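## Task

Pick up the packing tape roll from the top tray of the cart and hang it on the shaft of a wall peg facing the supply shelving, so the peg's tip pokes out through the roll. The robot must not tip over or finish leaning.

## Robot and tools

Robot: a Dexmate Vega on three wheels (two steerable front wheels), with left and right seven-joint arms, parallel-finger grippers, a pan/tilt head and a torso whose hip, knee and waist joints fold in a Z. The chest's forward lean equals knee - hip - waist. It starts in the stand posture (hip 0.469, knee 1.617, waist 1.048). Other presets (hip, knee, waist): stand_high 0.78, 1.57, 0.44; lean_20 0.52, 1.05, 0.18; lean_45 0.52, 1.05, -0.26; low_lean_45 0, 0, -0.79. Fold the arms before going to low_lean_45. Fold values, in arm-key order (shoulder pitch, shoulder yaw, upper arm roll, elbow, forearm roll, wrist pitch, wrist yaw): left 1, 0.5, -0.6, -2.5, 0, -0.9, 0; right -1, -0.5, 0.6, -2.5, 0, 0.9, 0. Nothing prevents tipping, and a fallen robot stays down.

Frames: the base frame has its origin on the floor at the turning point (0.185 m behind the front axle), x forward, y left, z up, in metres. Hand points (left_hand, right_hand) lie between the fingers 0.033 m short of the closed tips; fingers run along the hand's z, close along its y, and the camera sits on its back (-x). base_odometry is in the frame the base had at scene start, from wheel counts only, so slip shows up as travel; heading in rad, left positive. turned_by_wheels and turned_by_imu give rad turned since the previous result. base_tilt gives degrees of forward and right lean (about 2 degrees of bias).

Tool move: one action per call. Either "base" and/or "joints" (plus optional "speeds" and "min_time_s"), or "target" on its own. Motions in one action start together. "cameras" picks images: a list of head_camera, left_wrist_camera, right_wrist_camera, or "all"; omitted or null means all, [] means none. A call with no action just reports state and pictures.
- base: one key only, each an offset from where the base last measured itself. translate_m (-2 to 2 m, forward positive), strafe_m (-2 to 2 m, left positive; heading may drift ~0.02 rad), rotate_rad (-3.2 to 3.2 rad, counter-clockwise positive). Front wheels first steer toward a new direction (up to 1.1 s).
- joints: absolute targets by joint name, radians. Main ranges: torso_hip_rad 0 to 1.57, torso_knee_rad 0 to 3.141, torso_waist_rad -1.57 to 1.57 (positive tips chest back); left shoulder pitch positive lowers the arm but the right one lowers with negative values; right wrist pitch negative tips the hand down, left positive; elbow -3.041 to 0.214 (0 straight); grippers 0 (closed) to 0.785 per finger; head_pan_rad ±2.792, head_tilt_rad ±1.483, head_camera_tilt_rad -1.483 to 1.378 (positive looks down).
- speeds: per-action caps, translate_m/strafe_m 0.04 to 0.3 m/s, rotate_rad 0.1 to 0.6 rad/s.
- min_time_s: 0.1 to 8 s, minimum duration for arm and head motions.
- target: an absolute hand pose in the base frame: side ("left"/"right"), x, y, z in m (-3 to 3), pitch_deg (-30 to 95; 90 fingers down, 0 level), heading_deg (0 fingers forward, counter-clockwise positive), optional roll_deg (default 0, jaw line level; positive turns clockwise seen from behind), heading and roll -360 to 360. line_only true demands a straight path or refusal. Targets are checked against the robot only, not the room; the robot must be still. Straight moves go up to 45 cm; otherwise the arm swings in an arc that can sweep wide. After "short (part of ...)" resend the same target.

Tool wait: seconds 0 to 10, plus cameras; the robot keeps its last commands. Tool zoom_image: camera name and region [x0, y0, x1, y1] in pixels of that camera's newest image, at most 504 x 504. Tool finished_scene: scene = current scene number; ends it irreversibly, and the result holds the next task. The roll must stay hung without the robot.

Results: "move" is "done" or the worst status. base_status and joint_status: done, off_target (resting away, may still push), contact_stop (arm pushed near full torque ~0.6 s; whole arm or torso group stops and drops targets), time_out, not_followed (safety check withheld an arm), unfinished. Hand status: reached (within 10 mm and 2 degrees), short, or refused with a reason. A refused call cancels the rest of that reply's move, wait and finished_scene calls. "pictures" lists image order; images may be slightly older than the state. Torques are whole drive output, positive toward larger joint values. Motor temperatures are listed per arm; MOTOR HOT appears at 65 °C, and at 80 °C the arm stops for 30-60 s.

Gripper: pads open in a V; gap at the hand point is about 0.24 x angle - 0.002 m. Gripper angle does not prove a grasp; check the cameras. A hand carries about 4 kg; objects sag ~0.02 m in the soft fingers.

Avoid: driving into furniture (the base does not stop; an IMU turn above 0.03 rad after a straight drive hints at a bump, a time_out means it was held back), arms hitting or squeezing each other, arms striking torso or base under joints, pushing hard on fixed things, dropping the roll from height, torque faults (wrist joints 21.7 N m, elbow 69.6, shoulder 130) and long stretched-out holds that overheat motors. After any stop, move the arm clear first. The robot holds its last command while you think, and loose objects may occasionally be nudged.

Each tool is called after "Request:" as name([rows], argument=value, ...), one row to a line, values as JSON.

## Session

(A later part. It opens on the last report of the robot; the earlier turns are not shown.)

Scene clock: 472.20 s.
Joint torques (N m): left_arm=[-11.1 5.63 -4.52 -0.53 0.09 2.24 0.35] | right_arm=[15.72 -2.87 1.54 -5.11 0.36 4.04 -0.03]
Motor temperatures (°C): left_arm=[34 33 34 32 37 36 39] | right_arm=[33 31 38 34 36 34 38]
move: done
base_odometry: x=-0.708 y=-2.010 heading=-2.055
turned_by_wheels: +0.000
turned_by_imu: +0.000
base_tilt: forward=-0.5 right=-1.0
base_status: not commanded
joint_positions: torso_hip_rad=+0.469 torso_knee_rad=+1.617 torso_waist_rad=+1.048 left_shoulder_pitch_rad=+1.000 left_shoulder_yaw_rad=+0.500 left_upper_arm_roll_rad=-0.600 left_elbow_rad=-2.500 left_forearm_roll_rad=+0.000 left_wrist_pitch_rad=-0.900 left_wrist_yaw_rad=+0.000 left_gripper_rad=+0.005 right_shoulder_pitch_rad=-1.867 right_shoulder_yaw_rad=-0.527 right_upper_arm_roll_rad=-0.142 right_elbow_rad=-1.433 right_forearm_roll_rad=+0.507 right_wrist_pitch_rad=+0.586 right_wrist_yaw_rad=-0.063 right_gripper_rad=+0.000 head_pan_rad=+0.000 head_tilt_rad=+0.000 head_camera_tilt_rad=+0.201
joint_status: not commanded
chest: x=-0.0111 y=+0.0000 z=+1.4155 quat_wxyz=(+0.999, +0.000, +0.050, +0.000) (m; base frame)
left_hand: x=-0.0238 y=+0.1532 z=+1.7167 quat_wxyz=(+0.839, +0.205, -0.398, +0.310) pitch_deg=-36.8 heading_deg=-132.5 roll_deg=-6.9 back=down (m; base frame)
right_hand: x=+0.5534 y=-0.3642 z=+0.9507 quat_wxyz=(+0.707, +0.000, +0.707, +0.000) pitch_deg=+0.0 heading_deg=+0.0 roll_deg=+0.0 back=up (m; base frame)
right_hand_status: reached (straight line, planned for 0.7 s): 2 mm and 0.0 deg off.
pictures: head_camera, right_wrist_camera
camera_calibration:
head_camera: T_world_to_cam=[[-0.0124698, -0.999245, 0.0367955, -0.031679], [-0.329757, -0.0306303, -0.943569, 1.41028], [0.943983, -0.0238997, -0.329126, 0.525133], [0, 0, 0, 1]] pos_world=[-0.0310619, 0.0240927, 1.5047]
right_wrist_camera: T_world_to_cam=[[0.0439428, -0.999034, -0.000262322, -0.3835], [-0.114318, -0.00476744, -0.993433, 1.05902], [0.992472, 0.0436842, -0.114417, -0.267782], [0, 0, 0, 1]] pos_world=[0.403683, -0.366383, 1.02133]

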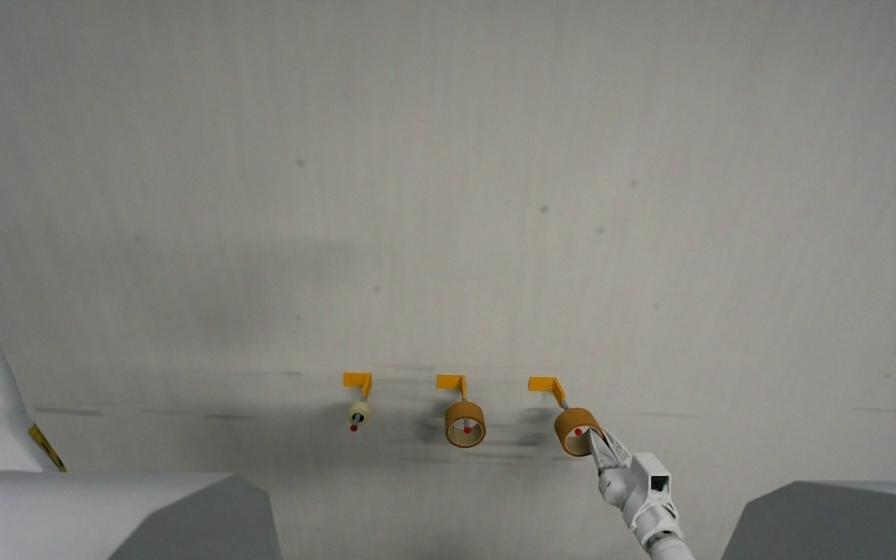

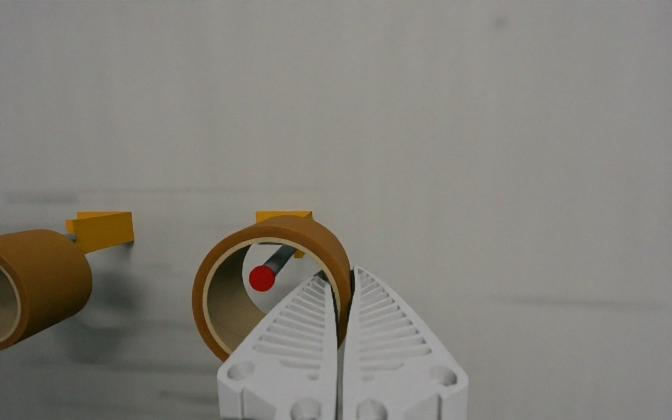

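Request:
move(target={"side": "right", "x": 0.585, "y": -0.365, "z": 0.951, "pitch_deg": 0, "heading_deg": 0, "roll_deg": 0, "line_only": true}, cameras=["head_camera", "right_wrist_camera"])

Request:
zoom_image(camera="head_camera", region=[500, 350, 700, 560])

Request:
zoom_image(camera="right_wrist_camera", region=[180, 180, 400, 370])

Scene clock: 482.27 s.
Joint torques (N m): left_arm=[-11.81 5.11 -2.64 0.31 0.72 3.22 0.11] | right_arm=[18.09 -5.27 0.53 -4.75 0.45 3.25 0.18]
Motor temperatures (°C): left_arm=[34 33 34 32 37 36 39] | right_arm=[34 31 38 34 36 34 38]
move: done
base_odometry: x=-0.708 y=-2.010 heading=-2.055
turned_by_wheels: +0.000
turned_by_imu: +0.000
base_tilt: forward=-0.4 right=-0.9
base_status: not commanded
joint_positions: torso_hip_rad=+0.469 torso_knee_rad=+1.617 torso_waist_rad=+1.048 left_shoulder_pitch_rad=+1.000 left_shoulder_yaw_rad=+0.500 left_upper_arm_roll_rad=-0.600 left_elbow_rad=-2.500 left_forearm_roll_rad=+0.000 left_wrist_pitch_rad=-0.900 left_wrist_yaw_rad=+0.000 left_gripper_rad=+0.005 right_shoulder_pitch_rad=-1.776 right_shoulder_yaw_rad=-0.514 right_upper_arm_roll_rad=-0.160 right_elbow_rad=-1.368 right_forearm_roll_rad=+0.511 right_wrist_pitch_rad=+0.559 right_wrist_yaw_rad=-0.044 right_gripper_rad=+0.000 head_pan_rad=+0.000 head_tilt_rad=+0.000 head_camera_tilt_rad=+0.201
joint_status: not commanded
chest: x=-0.0111 y=+0.0000 z=+1.4155 quat_wxyz=(+0.999, +0.000, +0.050, +0.000) (m; base frame)
left_hand: x=-0.0238 y=+0.1532 z=+1.7167 quat_wxyz=(+0.839, +0.205, -0.398, +0.310) pitch_deg=-36.8 heading_deg=-132.5 roll_deg=-6.9 back=down (m; base frame)
right_hand: x=+0.5834 y=-0.3651 z=+0.9507 quat_wxyz=(+0.707, +0.000, +0.707, +0.000) pitch_deg=+0.0 heading_deg=+0.0 roll_deg=+0.0 back=up (m; base frame)
right_hand_status: reached (straight line, planned for 0.6 s): 2 mm and 0.0 deg off.
pictures: head_camera, right_wrist_camera
camera_calibration:
head_camera: T_world_to_cam=[[-0.0124698, -0.999245, 0.0367955, -0.031679], [-0.329757, -0.0306303, -0.943569, 1.41028], [0.943983, -0.0238997, -0.329126, 0.525133], [0, 0, 0, 1]] pos_world=[-0.0310619, 0.0240927, 1.5047]
right_wrist_camera: T_world_to_cam=[[0.0438436, -0.999038, -0.000250556, -0.385692], [-0.114318, -0.0047678, -0.993433, 1.06246], [0.992476, 0.0435844, -0.114417, -0.297654], [0, 0, 0, 1]] pos_world=[0.433783, -0.367283, 1.02133]

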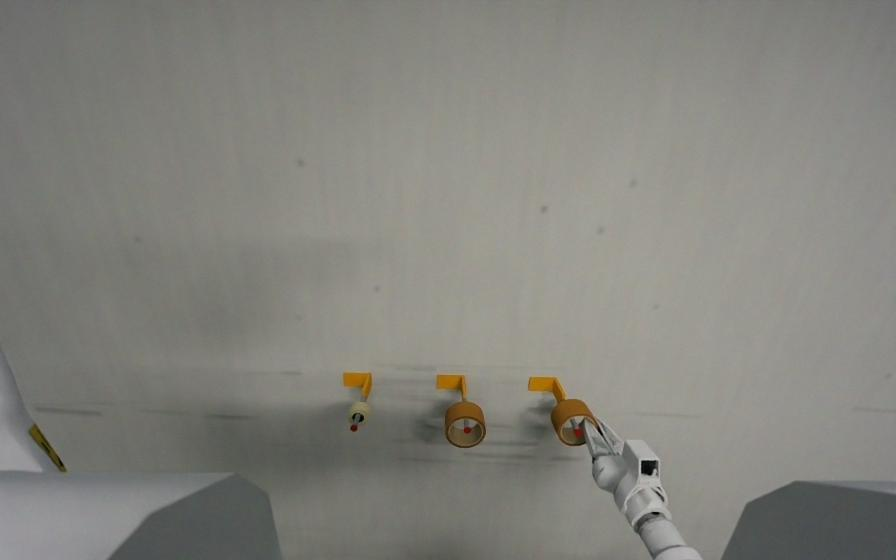

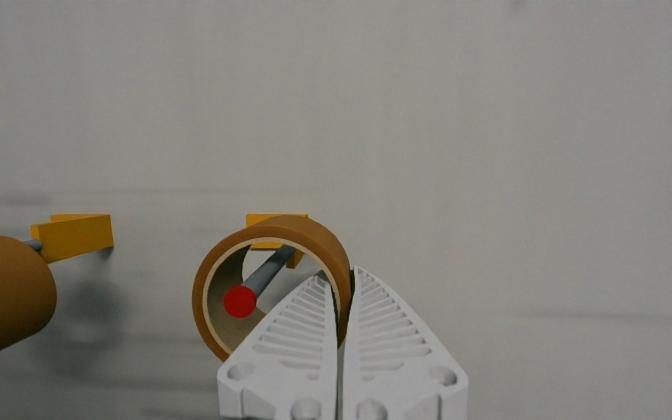

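Scaled by 2.400 from the camera's 896x560 image, which has a finer 960x600 frame.

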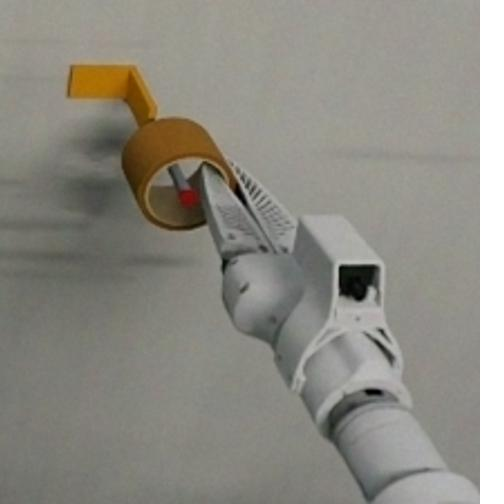

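Scaled by 2.291 from the camera's 672x420 image, which has a finer 960x600 frame.

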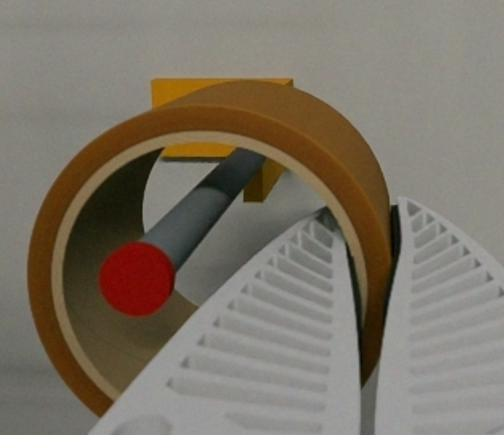

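Request:
move(target={"side": "right", "x": 0.585, "y": -0.365, "z": 0.935, "pitch_deg": 0, "heading_deg": 0, "roll_deg": 0, "line_only": true}, cameras=["head_camera", "right_wrist_camera"])

Request:
zoom_image(camera="right_wrist_camera", region=[180, 180, 400, 370])

Scene clock: 489.17 s.
Joint torques (N m): left_arm=[-10.05 3.83 -2.22 1.43 0.37 1.65 0.59] | right_arm=[18.29 -3.14 0.58 -4.43 -0.48 3.83 0.15]
Motor temperatures (°C): left_arm=[34 33 34 32 37 36 39] | right_arm=[34 31 38 34 36 34 38]
move: done
base_odometry: x=-0.708 y=-2.010 heading=-2.055
turned_by_wheels: +0.000
turned_by_imu: +0.000
base_tilt: forward=-0.6 right=-0.8
base_status: not commanded
joint_positions: torso_hip_rad=+0.469 torso_knee_rad=+1.617 torso_waist_rad=+1.048 left_shoulder_pitch_rad=+1.000 left_shoulder_yaw_rad=+0.500 left_upper_arm_roll_rad=-0.600 left_elbow_rad=-2.500 left_forearm_roll_rad=+0.000 left_wrist_pitch_rad=-0.900 left_wrist_yaw_rad=+0.000 left_gripper_rad=+0.005 right_shoulder_pitch_rad=-1.735 right_shoulder_yaw_rad=-0.484 right_upper_arm_roll_rad=-0.176 right_elbow_rad=-1.271 right_forearm_roll_rad=+0.505 right_wrist_pitch_rad=+0.610 right_wrist_yaw_rad=-0.014 right_gripper_rad=+0.000 head_pan_rad=+0.000 head_tilt_rad=+0.000 head_camera_tilt_rad=+0.201
joint_status: not commanded
chest: x=-0.0111 y=+0.0000 z=+1.4155 quat_wxyz=(+0.999, +0.000, +0.050, +0.000) (m; base frame)
left_hand: x=-0.0238 y=+0.1532 z=+1.7167 quat_wxyz=(+0.839, +0.205, -0.398, +0.310) pitch_deg=-36.8 heading_deg=-132.5 roll_deg=-6.9 back=down (m; base frame)
right_hand: x=+0.5848 y=-0.3653 z=+0.9353 quat_wxyz=(+0.707, +0.000, +0.707, +0.000) pitch_deg=+0.0 heading_deg=+0.0 roll_deg=+0.0 back=up (m; base frame)
right_hand_status: reached (straight line, planned for 0.7 s): 0 mm and 0.0 deg off.
pictures: head_camera, right_wrist_camera
camera_calibration:
head_camera: T_world_to_cam=[[-0.0124698, -0.999245, 0.0367955, -0.031679], [-0.329757, -0.0306303, -0.943569, 1.41028], [0.943983, -0.0238997, -0.329126, 0.525133], [0, 0, 0, 1]] pos_world=[-0.0310619, 0.0240927, 1.5047]
right_wrist_camera: T_world_to_cam=[[0.0437249, -0.999044, -0.000441939, -0.385714], [-0.114438, -0.00456913, -0.99342, 1.04753], [0.992468, 0.0434877, -0.114528, -0.300705], [0, 0, 0, 1]] pos_world=[0.435183, -0.367482, 1.00603]

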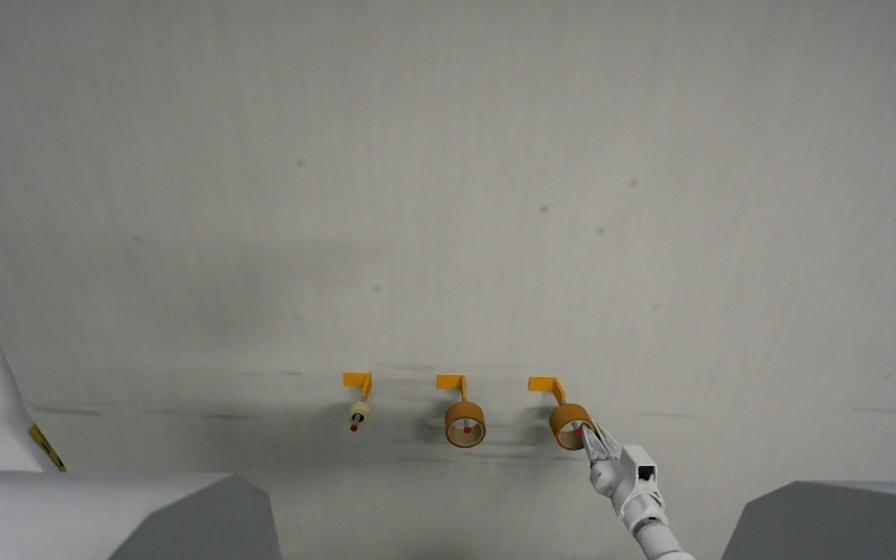

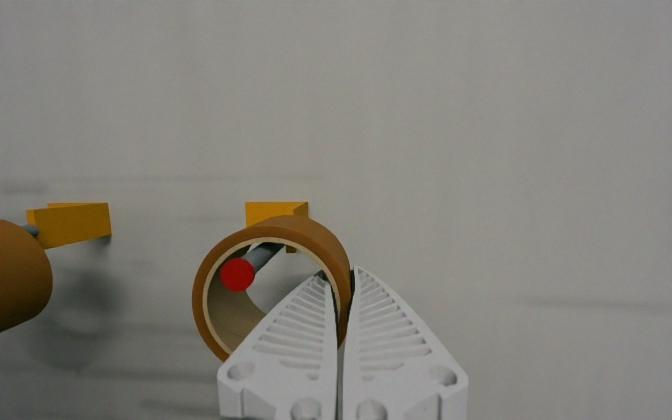

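Scaled by 2.291 from the camera's 672x420 image, which has a finer 960x600 frame.

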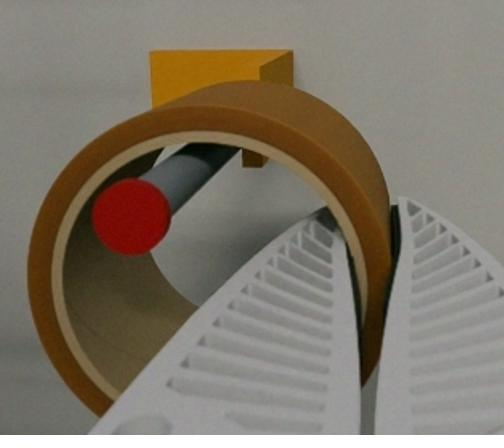

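Request:
move(target={"side": "right", "x": 0.577, "y": -0.359, "z": 0.928, "pitch_deg": 0, "heading_deg": 0, "roll_deg": 0, "line_only": true}, cameras=["head_camera", "right_wrist_camera"])

Request:
zoom_image(camera="right_wrist_camera", region=[180, 180, 400, 370])

Request:
zoom_image(camera="head_camera", region=[500, 350, 700, 500])

Scene clock: 508.47 s.
Joint torques (N m): left_arm=[-12.08 2.42 0.12 0.27 0.11 2.81 -0.13] | right_arm=[-2.35 -4.81 0.53 -3.69 -0.92 3.67 -0.39]
Motor temperatures (°C): left_arm=[34 33 34 31 37 36 38] | right_arm=[34 31 38 34 36 34 38]
move: done
base_odometry: x=-0.708 y=-2.010 heading=-2.055
turned_by_wheels: +0.000
turned_by_imu: +0.000
base_tilt: forward=-0.5 right=-0.8
base_status: not commanded
joint_positions: torso_hip_rad=+0.469 torso_knee_rad=+1.617 torso_waist_rad=+1.048 left_shoulder_pitch_rad=+1.000 left_shoulder_yaw_rad=+0.500 left_upper_arm_roll_rad=-0.600 left_elbow_rad=-2.500 left_forearm_roll_rad=+0.000 left_wrist_pitch_rad=-0.900 left_wrist_yaw_rad=+0.000 left_gripper_rad=+0.005 right_shoulder_pitch_rad=-1.740 right_shoulder_yaw_rad=-0.471 right_upper_arm_roll_rad=-0.184 right_elbow_rad=-1.254 right_forearm_roll_rad=+0.493 right_wrist_pitch_rad=+0.634 right_wrist_yaw_rad=-0.017 right_gripper_rad=+0.000 head_pan_rad=+0.000 head_tilt_rad=+0.000 head_camera_tilt_rad=+0.201
joint_status: not commanded
chest: x=-0.0111 y=+0.0000 z=+1.4155 quat_wxyz=(+0.999, +0.000, +0.050, +0.000) (m; base frame)
left_hand: x=-0.0238 y=+0.1532 z=+1.7167 quat_wxyz=(+0.839, +0.205, -0.398, +0.310) pitch_deg=-36.8 heading_deg=-132.5 roll_deg=-6.9 back=down (m; base frame)
right_hand: x=+0.5784 y=-0.3602 z=+0.9293 quat_wxyz=(+0.707, +0.000, +0.707, +0.000) pitch_deg=+0.0 heading_deg=+0.0 roll_deg=+0.0 back=up (m; base frame)
right_hand_status: reached (straight line, planned for 0.4 s): 2 mm and 0.0 deg off.
pictures: head_camera, right_wrist_camera
camera_calibration:
head_camera: T_world_to_cam=[[-0.0124698, -0.999245, 0.0367955, -0.031679], [-0.329757, -0.0306303, -0.943569, 1.41028], [0.943983, -0.0238997, -0.329126, 0.525133], [0, 0, 0, 1]] pos_world=[-0.0310619, 0.0240927, 1.5047]
right_wrist_camera: T_world_to_cam=[[0.0438242, -0.999039, -0.000418403, -0.380407], [-0.113537, -0.00456437, -0.993523, 1.04038], [0.992567, 0.0435878, -0.113628, -0.296194], [0, 0, 0, 1]] pos_world=[0.428785, -0.362382, 0.999826]

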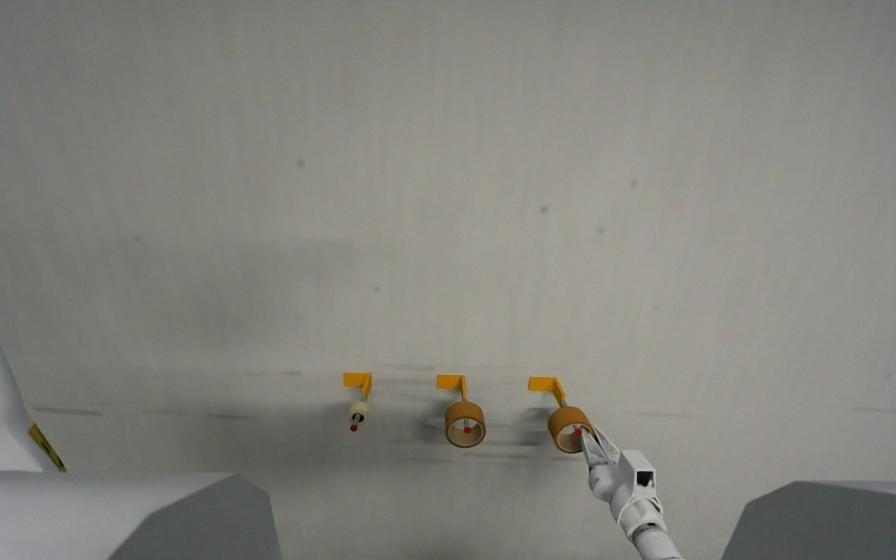

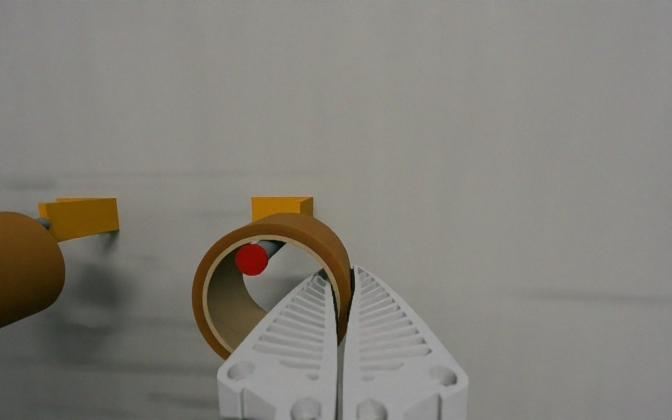

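Scaled by 2.291 from the camera's 672x420 image, which has a finer 960x600 frame.

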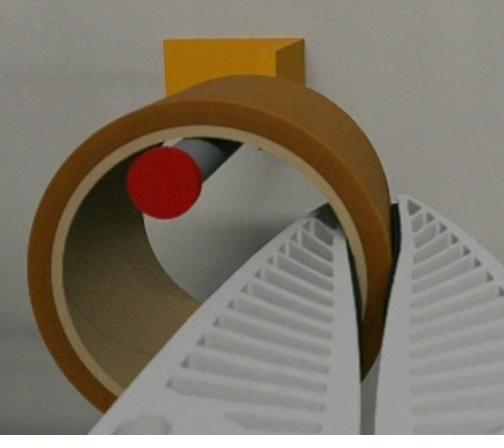

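Scaled by 2.520 from the camera's 896x560 image, which has a finer 960x600 frame.

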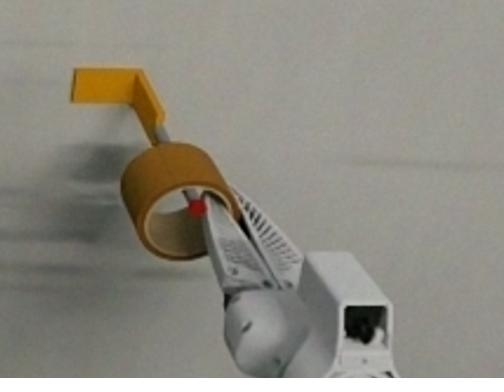

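Request:
move(target={"side": "right", "x": 0.577, "y": -0.358, "z": 0.933, "pitch_deg": 0, "heading_deg": 0, "roll_deg": 0, "line_only": true}, cameras=["head_camera", "right_wrist_camera"])

Request:
zoom_image(camera="right_wrist_camera", region=[180, 180, 400, 370])

Scene clock: 515.40 s.
Joint torques (N m): left_arm=[-13.82 6.43 -2.52 -0.32 0.03 2.33 0.05] | right_arm=[-0.82 -8.04 6.87 -5.35 -0.57 3.14 -0.22]
Motor temperatures (°C): left_arm=[34 33 34 31 37 36 38] | right_arm=[34 30 38 34 36 34 37]
move: done
base_odometry: x=-0.708 y=-2.010 heading=-2.055
turned_by_wheels: +0.000
turned_by_imu: +0.000
base_tilt: forward=-0.6 right=-0.8
base_status: not commanded
joint_positions: torso_hip_rad=+0.469 torso_knee_rad=+1.617 torso_waist_rad=+1.048 left_shoulder_pitch_rad=+1.000 left_shoulder_yaw_rad=+0.500 left_upper_arm_roll_rad=-0.600 left_elbow_rad=-2.500 left_forearm_roll_rad=+0.000 left_wrist_pitch_rad=-0.900 left_wrist_yaw_rad=+0.000 left_gripper_rad=+0.005 right_shoulder_pitch_rad=-1.753 right_shoulder_yaw_rad=-0.476 right_upper_arm_roll_rad=-0.182 right_elbow_rad=-1.282 right_forearm_roll_rad=+0.490 right_wrist_pitch_rad=+0.621 right_wrist_yaw_rad=-0.029 right_gripper_rad=+0.000 head_pan_rad=+0.000 head_tilt_rad=+0.000 head_camera_tilt_rad=+0.201
joint_status: not commanded
chest: x=-0.0111 y=+0.0000 z=+1.4155 quat_wxyz=(+0.999, +0.000, +0.050, +0.000) (m; base frame)
left_hand: x=-0.0238 y=+0.1532 z=+1.7167 quat_wxyz=(+0.839, +0.205, -0.398, +0.310) pitch_deg=-36.8 heading_deg=-132.5 roll_deg=-6.9 back=down (m; base frame)
right_hand: x=+0.5771 y=-0.3579 z=+0.9323 quat_wxyz=(+0.707, +0.000, +0.707, +0.000) pitch_deg=+0.0 heading_deg=+0.0 roll_deg=+0.0 back=up (m; base frame)
right_hand_status: reached (straight line, planned for 0.4 s): 1 mm and 0.0 deg off.
pictures: head_camera, right_wrist_camera
camera_calibration:
head_camera: T_world_to_cam=[[-0.0124698, -0.999245, 0.0367955, -0.031679], [-0.329757, -0.0306303, -0.943569, 1.41028], [0.943983, -0.0238997, -0.329126, 0.525133], [0, 0, 0, 1]] pos_world=[-0.0310619, 0.0240927, 1.5047]
right_wrist_camera: T_world_to_cam=[[0.0443924, -0.999014, -0.000709384, -0.378095], [-0.114136, -0.00436633, -0.993456, 1.04358], [0.992473, 0.0441828, -0.114217, -0.2938], [0, 0, 0, 1]] pos_world=[0.427484, -0.360185, 1.00293]

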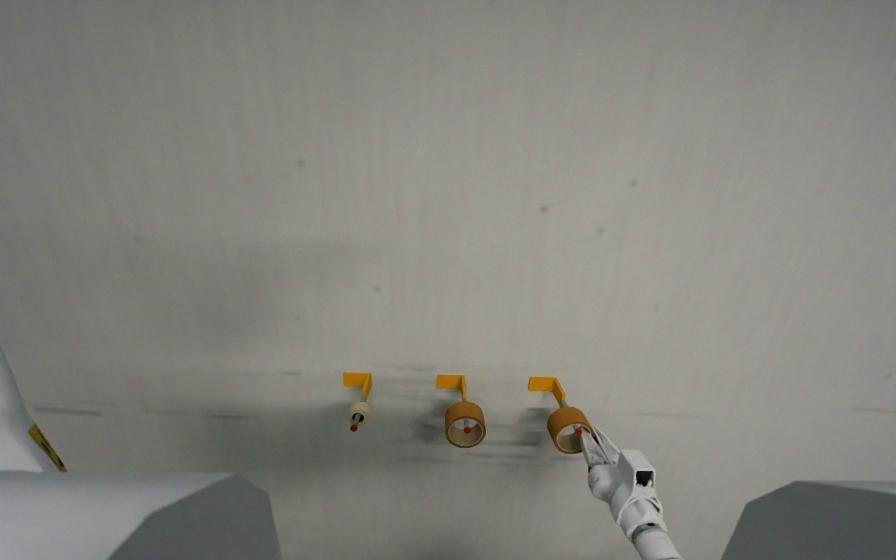

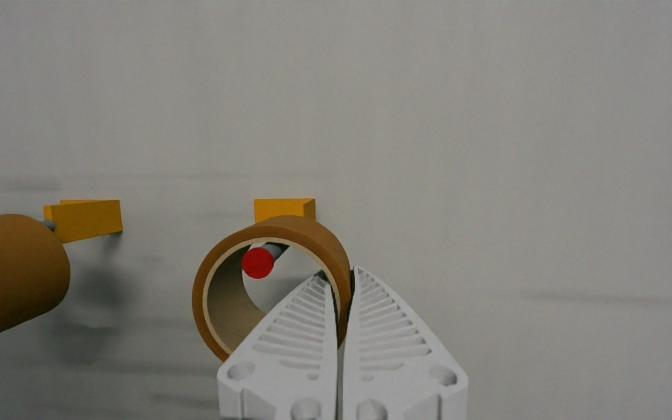

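Scaled by 2.291 from the camera's 672x420 image, which has a finer 960x600 frame.

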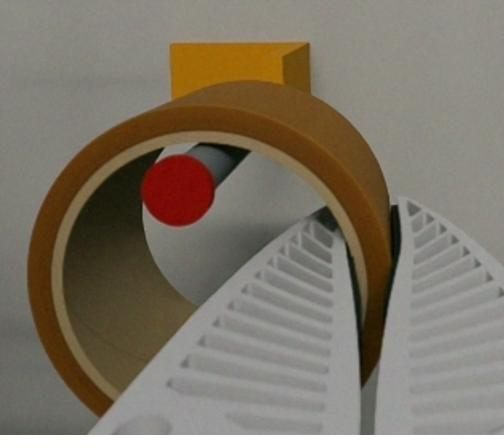

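Request:
move(joints={"right_gripper_rad": 0.06}, min_time_s=1.0, cameras=["head_camera", "right_wrist_camera"])

Request:
zoom_image(camera="right_wrist_camera", region=[180, 180, 400, 370])

"min_time_s" has no arm or head joint beside it: it slows only arm and head motions. Command such a joint too, or leave it out
Scene clock: 518.57 s.
Joint torques (N m): left_arm=[-12.04 4.99 -3.08 0.75 0.17 -0.26 0.85] | right_arm=[-0.76 -7.16 7.05 -5.89 -0.37 3.73 -0.41]
Motor temperatures (°C): left_arm=[34 33 34 31 37 36 38] | right_arm=[34 31 38 34 36 34 37]
base_odometry: x=-0.708 y=-2.010 heading=-2.055
turned_by_wheels: +0.000
turned_by_imu: +0.000
base_tilt: forward=-0.6 right=-0.8
base_status: not commanded
joint_positions: torso_hip_rad=+0.469 torso_knee_rad=+1.617 torso_waist_rad=+1.048 left_shoulder_pitch_rad=+1.000 left_shoulder_yaw_rad=+0.500 left_upper_arm_roll_rad=-0.600 left_elbow_rad=-2.500 left_forearm_roll_rad=+0.000 left_wrist_pitch_rad=-0.900 left_wrist_yaw_rad=+0.000 left_gripper_rad=+0.005 right_shoulder_pitch_rad=-1.755 right_shoulder_yaw_rad=-0.477 right_upper_arm_roll_rad=-0.182 right_elbow_rad=-1.286 right_forearm_roll_rad=+0.490 right_wrist_pitch_rad=+0.619 right_wrist_yaw_rad=-0.030 right_gripper_rad=+0.000 head_pan_rad=+0.000 head_tilt_rad=+0.000 head_camera_tilt_rad=+0.201
joint_status: not commanded
chest: x=-0.0111 y=+0.0000 z=+1.4155 quat_wxyz=(+0.999, +0.000, +0.050, +0.000) (m; base frame)
left_hand: x=-0.0238 y=+0.1532 z=+1.7167 quat_wxyz=(+0.839, +0.205, -0.398, +0.310) pitch_deg=-36.8 heading_deg=-132.5 roll_deg=-6.9 back=down (m; base frame)
right_hand: x=+0.5770 y=-0.3577 z=+0.9328 quat_wxyz=(+0.707, +0.000, +0.707, +0.000) pitch_deg=+0.0 heading_deg=+0.0 roll_deg=+0.0 back=up (m; base frame)
right_hand_status: reached (straight line, planned for 0.4 s): 0 mm and 0.0 deg off.
pictures: none

Scaled by 2.291 from the camera's 672x420 image, which has a finer 960x600 frame.

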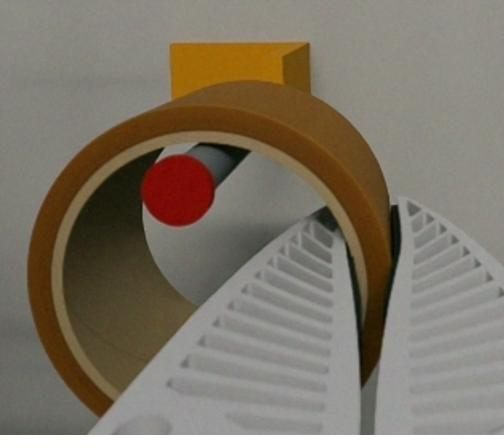

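Request:
move(joints={"right_gripper_rad": 0.05}, cameras=["head_camera", "right_wrist_camera"])

Request:
zoom_image(camera="right_wrist_camera", region=[180, 180, 400, 370])

Request:
move(joints={"right_gripper_rad": 0.09}, cameras=["head_camera", "right_wrist_camera"])

Request:
zoom_image(camera="right_wrist_camera", region=[180, 180, 400, 370])

Scene clock: 523.43 s.
Joint torques (N m): left_arm=[-11.6 5.85 -2.61 1.42 -0.45 1.92 0.44] | right_arm=[-1.33 -6.62 6.88 -6.41 -0.27 3.49 -0.01]
Motor temperatures (°C): left_arm=[34 33 34 31 37 36 38] | right_arm=[33 31 38 34 36 34 37]
move: done
base_odometry: x=-0.708 y=-2.010 heading=-2.055
turned_by_wheels: +0.000
turned_by_imu: +0.000
base_tilt: forward=-0.5 right=-0.8
base_status: not commanded
joint_positions: torso_hip_rad=+0.469 torso_knee_rad=+1.617 torso_waist_rad=+1.048 left_shoulder_pitch_rad=+1.000 left_shoulder_yaw_rad=+0.500 left_upper_arm_roll_rad=-0.600 left_elbow_rad=-2.500 left_forearm_roll_rad=+0.000 left_wrist_pitch_rad=-0.900 left_wrist_yaw_rad=+0.000 left_gripper_rad=+0.005 right_shoulder_pitch_rad=-1.755 right_shoulder_yaw_rad=-0.477 right_upper_arm_roll_rad=-0.182 right_elbow_rad=-1.286 right_forearm_roll_rad=+0.490 right_wrist_pitch_rad=+0.619 right_wrist_yaw_rad=-0.030 right_gripper_rad=+0.050 head_pan_rad=+0.000 head_tilt_rad=+0.000 head_camera_tilt_rad=+0.201
joint_status: all done
chest: x=-0.0111 y=+0.0000 z=+1.4155 quat_wxyz=(+0.999, +0.000, +0.050, +0.000) (m; base frame)
left_hand: x=-0.0238 y=+0.1532 z=+1.7167 quat_wxyz=(+0.839, +0.205, -0.398, +0.310) pitch_deg=-36.8 heading_deg=-132.5 roll_deg=-6.9 back=down (m; base frame)
right_hand: x=+0.5771 y=-0.3578 z=+0.9329 quat_wxyz=(+0.707, +0.000, +0.707, +0.000) pitch_deg=+0.0 heading_deg=+0.0 roll_deg=+0.0 back=up (m; base frame)
pictures: head_camera, right_wrist_camera
camera_calibration:
head_camera: T_world_to_cam=[[-0.0124698, -0.999245, 0.0367955, -0.031679], [-0.329757, -0.0306303, -0.943569, 1.41028], [0.943983, -0.0238997, -0.329126, 0.525133], [0, 0, 0, 1]] pos_world=[-0.0310619, 0.0240927, 1.5047]
right_wrist_camera: T_world_to_cam=[[0.0443925, -0.999014, -0.000709455, -0.377991], [-0.114037, -0.00436188, -0.993467, 1.04414], [0.992484, 0.0441834, -0.114119, -0.293741], [0, 0, 0, 1]] pos_world=[0.427384, -0.360085, 1.00353]

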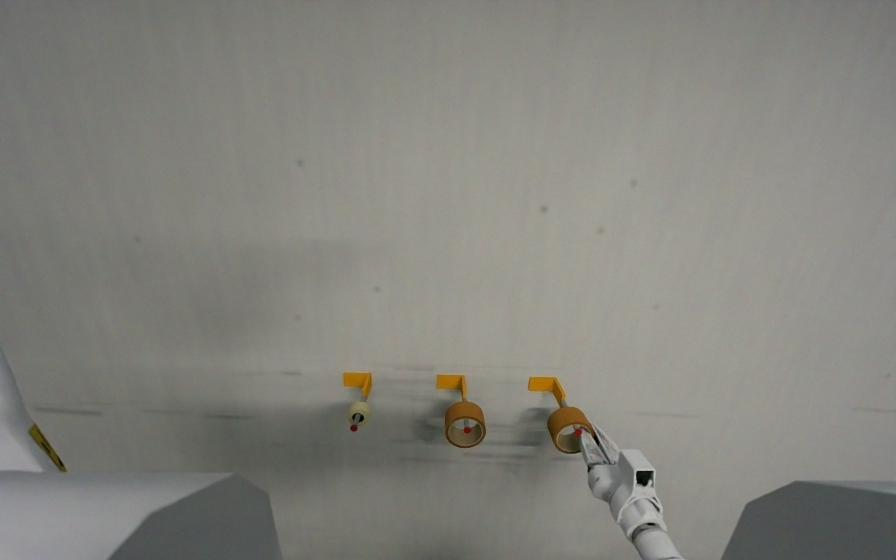

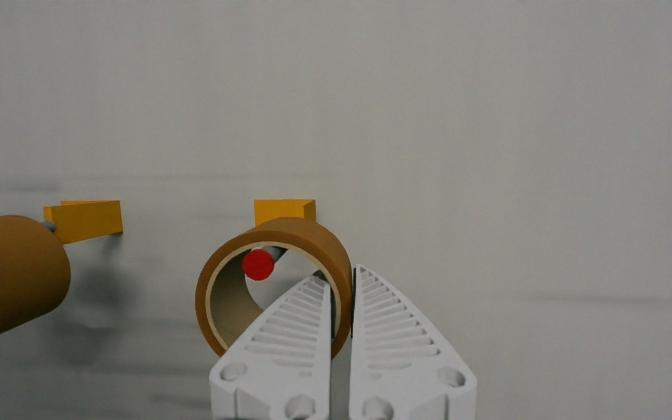

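Scaled by 2.291 from the camera's 672x420 image, which has a finer 960x600 frame.

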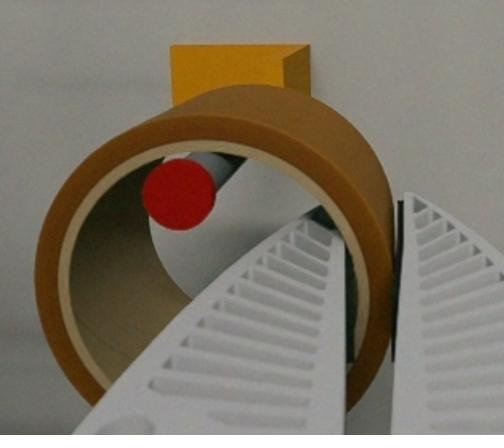

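Scene clock: 523.90 s.
Joint torques (N m): left_arm=[-11.31 6.51 -0.24 1.13 0.78 2.18 0.57] | right_arm=[-1.72 -8.73 7.12 -5.54 -0.4 3.44 -0.38]
Motor temperatures (°C): left_arm=[34 33 34 31 37 36 38] | right_arm=[33 31 38 34 36 34 37]
move: done
base_odometry: x=-0.708 y=-2.010 heading=-2.055
turned_by_wheels: +0.000
turned_by_imu: +0.000
base_tilt: forward=-0.4 right=-0.8
base_status: not commanded
joint_positions: torso_hip_rad=+0.469 torso_knee_rad=+1.617 torso_waist_rad=+1.048 left_shoulder_pitch_rad=+1.000 left_shoulder_yaw_rad=+0.500 left_upper_arm_roll_rad=-0.600 left_elbow_rad=-2.500 left_forearm_roll_rad=+0.000 left_wrist_pitch_rad=-0.900 left_wrist_yaw_rad=+0.000 left_gripper_rad=+0.005 right_shoulder_pitch_rad=-1.755 right_shoulder_yaw_rad=-0.477 right_upper_arm_roll_rad=-0.182 right_elbow_rad=-1.286 right_forearm_roll_rad=+0.490 right_wrist_pitch_rad=+0.619 right_wrist_yaw_rad=-0.030 right_gripper_rad=+0.090 head_pan_rad=+0.000 head_tilt_rad=+0.000 head_camera_tilt_rad=+0.201
joint_status: all done
chest: x=-0.0111 y=+0.0000 z=+1.4155 quat_wxyz=(+0.999, +0.000, +0.050, +0.000) (m; base frame)
left_hand: x=-0.0238 y=+0.1532 z=+1.7167 quat_wxyz=(+0.839, +0.205, -0.398, +0.310) pitch_deg=-36.8 heading_deg=-132.5 roll_deg=-6.9 back=down (m; base frame)
right_hand: x=+0.5771 y=-0.3578 z=+0.9329 quat_wxyz=(+0.707, +0.000, +0.707, +0.000) pitch_deg=+0.0 heading_deg=+0.0 roll_deg=+0.0 back=up (m; base frame)
pictures: head_camera, right_wrist_camera
camera_calibration:
head_camera: T_world_to_cam=[[-0.0124698, -0.999245, 0.0367955, -0.031679], [-0.329757, -0.0306303, -0.943569, 1.41028], [0.943983, -0.0238997, -0.329126, 0.525133], [0, 0, 0, 1]] pos_world=[-0.0310619, 0.0240927, 1.5047]
right_wrist_camera: T_world_to_cam=[[0.044393, -0.999014, -0.000705095, -0.377995], [-0.114037, -0.00436627, -0.993467, 1.04414], [0.992484, 0.0441834, -0.114119, -0.293741], [0, 0, 0, 1]] pos_world=[0.427384, -0.360085, 1.00353]

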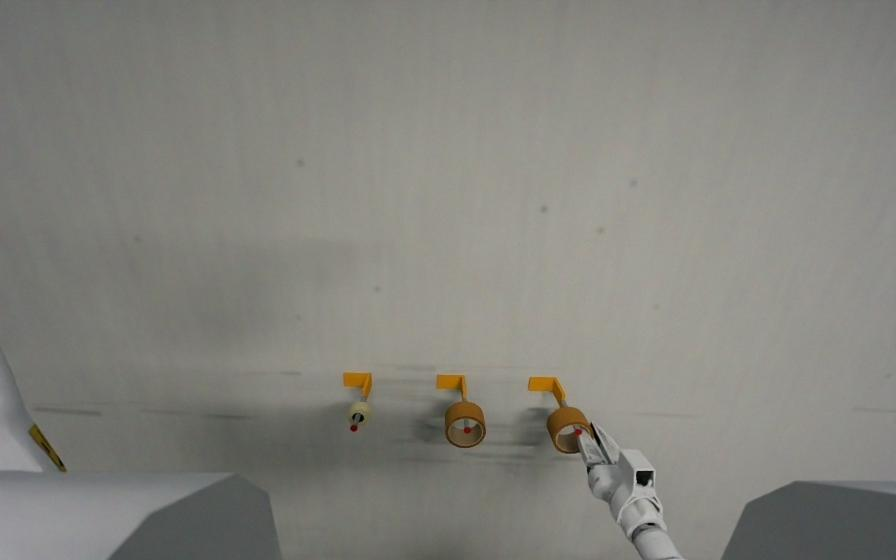

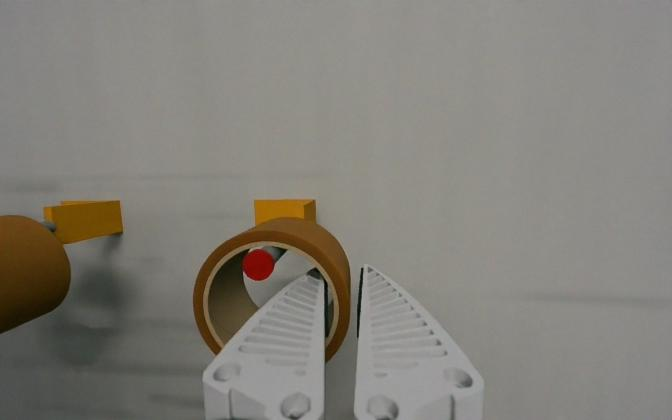

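Scaled by 2.291 from the camera's 672x420 image, which has a finer 960x600 frame.

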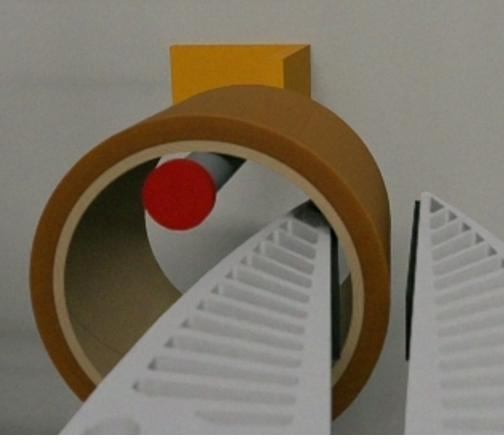

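Request:
move(target={"side": "right", "x": 0.53, "y": -0.358, "z": 0.933, "pitch_deg": 0, "heading_deg": 0, "roll_deg": 0, "line_only": true}, cameras=["head_camera", "right_wrist_camera"])

Request:
zoom_image(camera="right_wrist_camera", region=[180, 180, 400, 370])

Scene clock: 531.23 s.
Joint torques (N m): left_arm=[-10.85 5.05 -2.15 0.77 -0.21 2.07 0.35] | right_arm=[-3.58 -6.62 7.24 -5.81 -0.51 2.84 -0.04]
Motor temperatures (°C): left_arm=[34 33 34 31 37 36 38] | right_arm=[33 31 38 34 36 34 37]
move: done
base_odometry: x=-0.708 y=-2.010 heading=-2.055
turned_by_wheels: +0.000
turned_by_imu: +0.000
base_tilt: forward=-0.5 right=-0.8
base_status: not commanded
joint_positions: torso_hip_rad=+0.469 torso_knee_rad=+1.617 torso_waist_rad=+1.048 left_shoulder_pitch_rad=+1.000 left_shoulder_yaw_rad=+0.500 left_upper_arm_roll_rad=-0.600 left_elbow_rad=-2.500 left_forearm_roll_rad=+0.000 left_wrist_pitch_rad=-0.900 left_wrist_yaw_rad=+0.000 left_gripper_rad=+0.005 right_shoulder_pitch_rad=-1.887 right_shoulder_yaw_rad=-0.498 right_upper_arm_roll_rad=-0.160 right_elbow_rad=-1.376 right_forearm_roll_rad=+0.485 right_wrist_pitch_rad=+0.662 right_wrist_yaw_rad=-0.056 right_gripper_rad=+0.090 head_pan_rad=+0.000 head_tilt_rad=+0.000 head_camera_tilt_rad=+0.201
joint_status: not commanded
chest: x=-0.0111 y=+0.0000 z=+1.4155 quat_wxyz=(+0.999, +0.000, +0.050, +0.000) (m; base frame)
left_hand: x=-0.0238 y=+0.1532 z=+1.7167 quat_wxyz=(+0.839, +0.205, -0.398, +0.310) pitch_deg=-36.8 heading_deg=-132.5 roll_deg=-6.9 back=down (m; base frame)
right_hand: x=+0.5315 y=-0.3578 z=+0.9328 quat_wxyz=(+0.707, +0.000, +0.707, +0.000) pitch_deg=+0.0 heading_deg=+0.0 roll_deg=+0.0 back=up (m; base frame)
right_hand_status: reached (straight line, planned for 0.8 s): 2 mm and 0.0 deg off.
pictures: head_camera, right_wrist_camera
camera_calibration:
head_camera: T_world_to_cam=[[-0.0124698, -0.999245, 0.0367955, -0.031679], [-0.329757, -0.0306303, -0.943569, 1.41028], [0.943983, -0.0238997, -0.329126, 0.525133], [0, 0, 0, 1]] pos_world=[-0.0310619, 0.0240927, 1.5047]
right_wrist_camera: T_world_to_cam=[[0.0442939, -0.999018, -0.00069336, -0.37595], [-0.114038, -0.00436663, -0.993467, 1.03885], [0.992489, 0.0440836, -0.114119, -0.248631], [0, 0, 0, 1]] pos_world=[0.381884, -0.360084, 1.00343]

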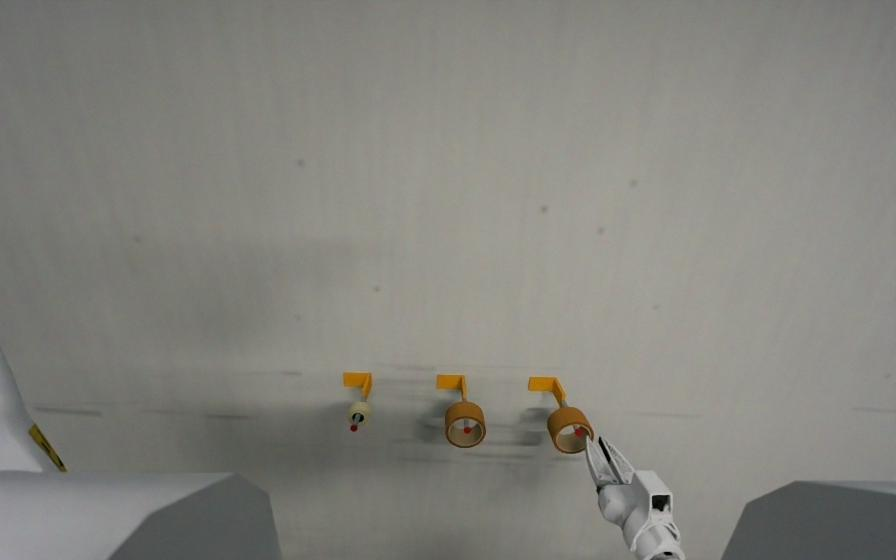

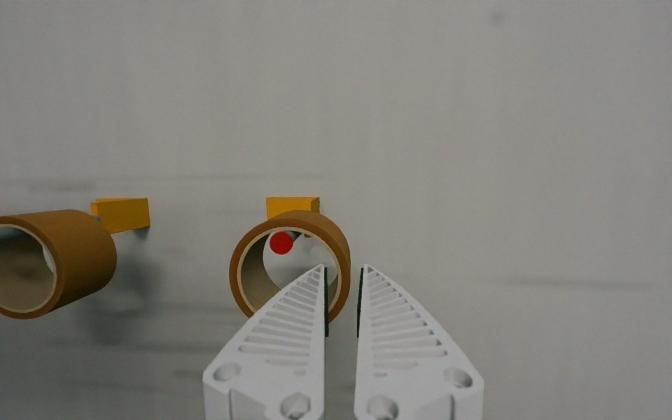

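Scaled by 2.291 from the camera's 672x420 image, which has a finer 960x600 frame.

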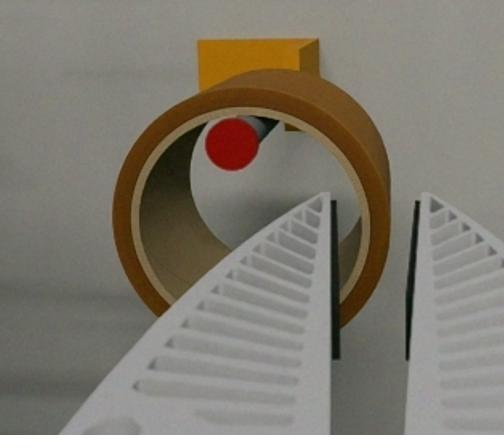

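Request:
move(target={"side": "right", "x": 0.42, "y": -0.358, "z": 0.935, "pitch_deg": 0, "heading_deg": 0, "roll_deg": 0, "line_only": true}, cameras=["head_camera", "right_wrist_camera"])

Request:
zoom_image(camera="right_wrist_camera", region=[200, 150, 420, 340])

Request:
zoom_image(camera="head_camera", region=[420, 350, 640, 500])

Scene clock: 537.93 s.
Joint torques (N m): left_arm=[-12.14 3.44 -2.25 1.51 -0.17 2.23 0.56] | right_arm=[-8.86 -5.82 6.39 -6.12 -0.57 3.62 -0.41]
Motor temperatures (°C): left_arm=[34 33 33 31 37 36 38] | right_arm=[33 31 38 34 36 34 37]
move: done
base_odometry: x=-0.708 y=-2.010 heading=-2.055
turned_by_wheels: +0.000
turned_by_imu: -0.001
base_tilt: forward=-0.5 right=-0.8
base_status: not commanded
joint_positions: torso_hip_rad=+0.469 torso_knee_rad=+1.617 torso_waist_rad=+1.048 left_shoulder_pitch_rad=+1.000 left_shoulder_yaw_rad=+0.500 left_upper_arm_roll_rad=-0.600 left_elbow_rad=-2.500 left_forearm_roll_rad=+0.000 left_wrist_pitch_rad=-0.900 left_wrist_yaw_rad=+0.000 left_gripper_rad=+0.005 right_shoulder_pitch_rad=-2.170 right_shoulder_yaw_rad=-0.514 right_upper_arm_roll_rad=-0.115 right_elbow_rad=-1.490 right_forearm_roll_rad=+0.458 right_wrist_pitch_rad=+0.824 right_wrist_yaw_rad=-0.088 right_gripper_rad=+0.090 head_pan_rad=+0.000 head_tilt_rad=+0.000 head_camera_tilt_rad=+0.201
joint_status: not commanded
chest: x=-0.0111 y=+0.0000 z=+1.4155 quat_wxyz=(+0.999, +0.000, +0.050, +0.000) (m; base frame)
left_hand: x=-0.0238 y=+0.1532 z=+1.7167 quat_wxyz=(+0.839, +0.205, -0.398, +0.310) pitch_deg=-36.8 heading_deg=-132.5 roll_deg=-6.9 back=down (m; base frame)
right_hand: x=+0.4217 y=-0.3578 z=+0.9347 quat_wxyz=(+0.707, +0.000, +0.707, +0.000) pitch_deg=+0.0 heading_deg=+0.0 roll_deg=+0.0 back=up (m; base frame)
right_hand_status: reached (straight line, planned for 1.2 s): 2 mm and 0.0 deg off.
pictures: head_camera, right_wrist_camera
camera_calibration:
head_camera: T_world_to_cam=[[-0.0124698, -0.999245, 0.0367955, -0.031679], [-0.329757, -0.0306303, -0.943569, 1.41028], [0.943983, -0.0238997, -0.329126, 0.525133], [0, 0, 0, 1]] pos_world=[-0.0310619, 0.0240927, 1.5047]
right_wrist_camera: T_world_to_cam=[[0.044183, -0.999023, -0.000780834, -0.370964], [-0.114043, -0.00426718, -0.993467, 1.02824], [0.992493, 0.0439834, -0.11412, -0.139376], [0, 0, 0, 1]] pos_world=[0.271984, -0.360084, 1.00533]

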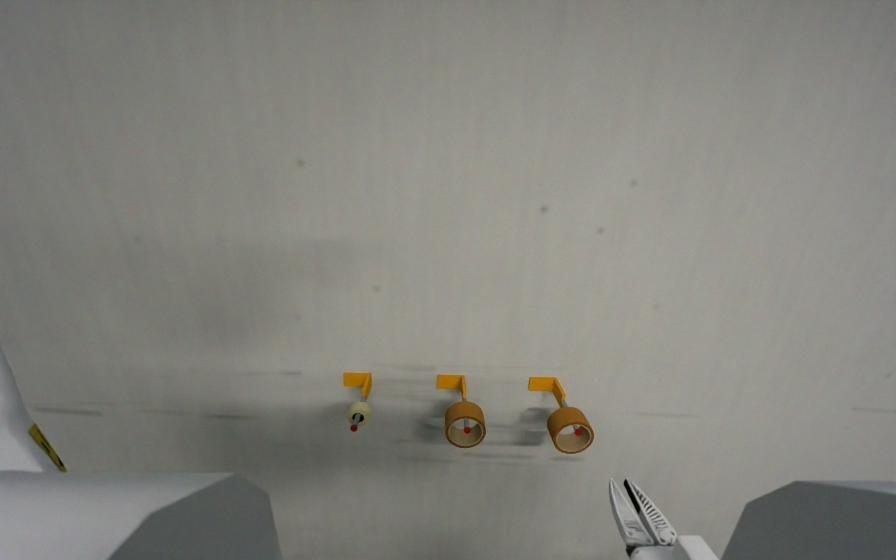

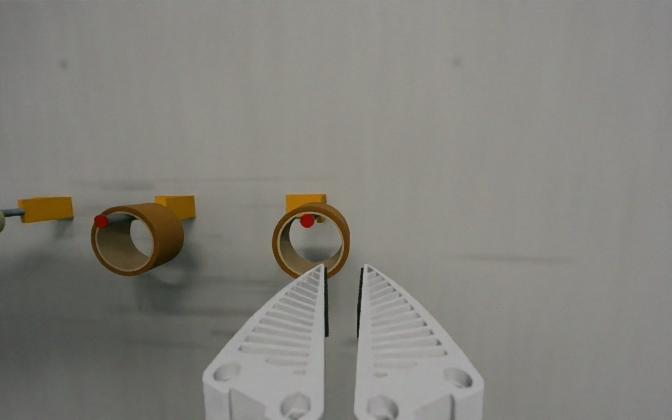

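Scaled by 2.291 from the camera's 672x420 image, which has a finer 960x600 frame.

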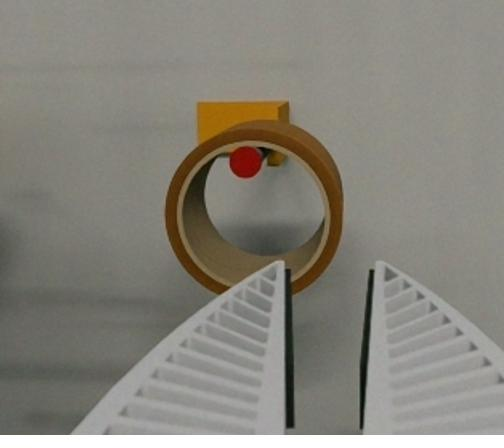

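Scaled by 2.291 from the camera's 896x560 image, which has a finer 960x600 frame.

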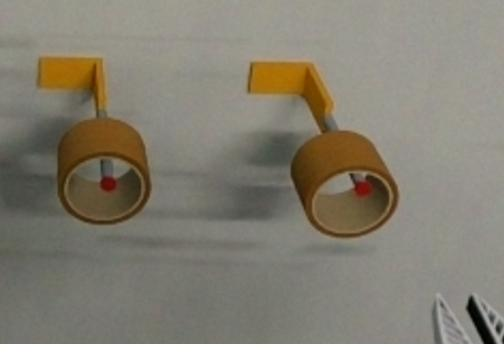

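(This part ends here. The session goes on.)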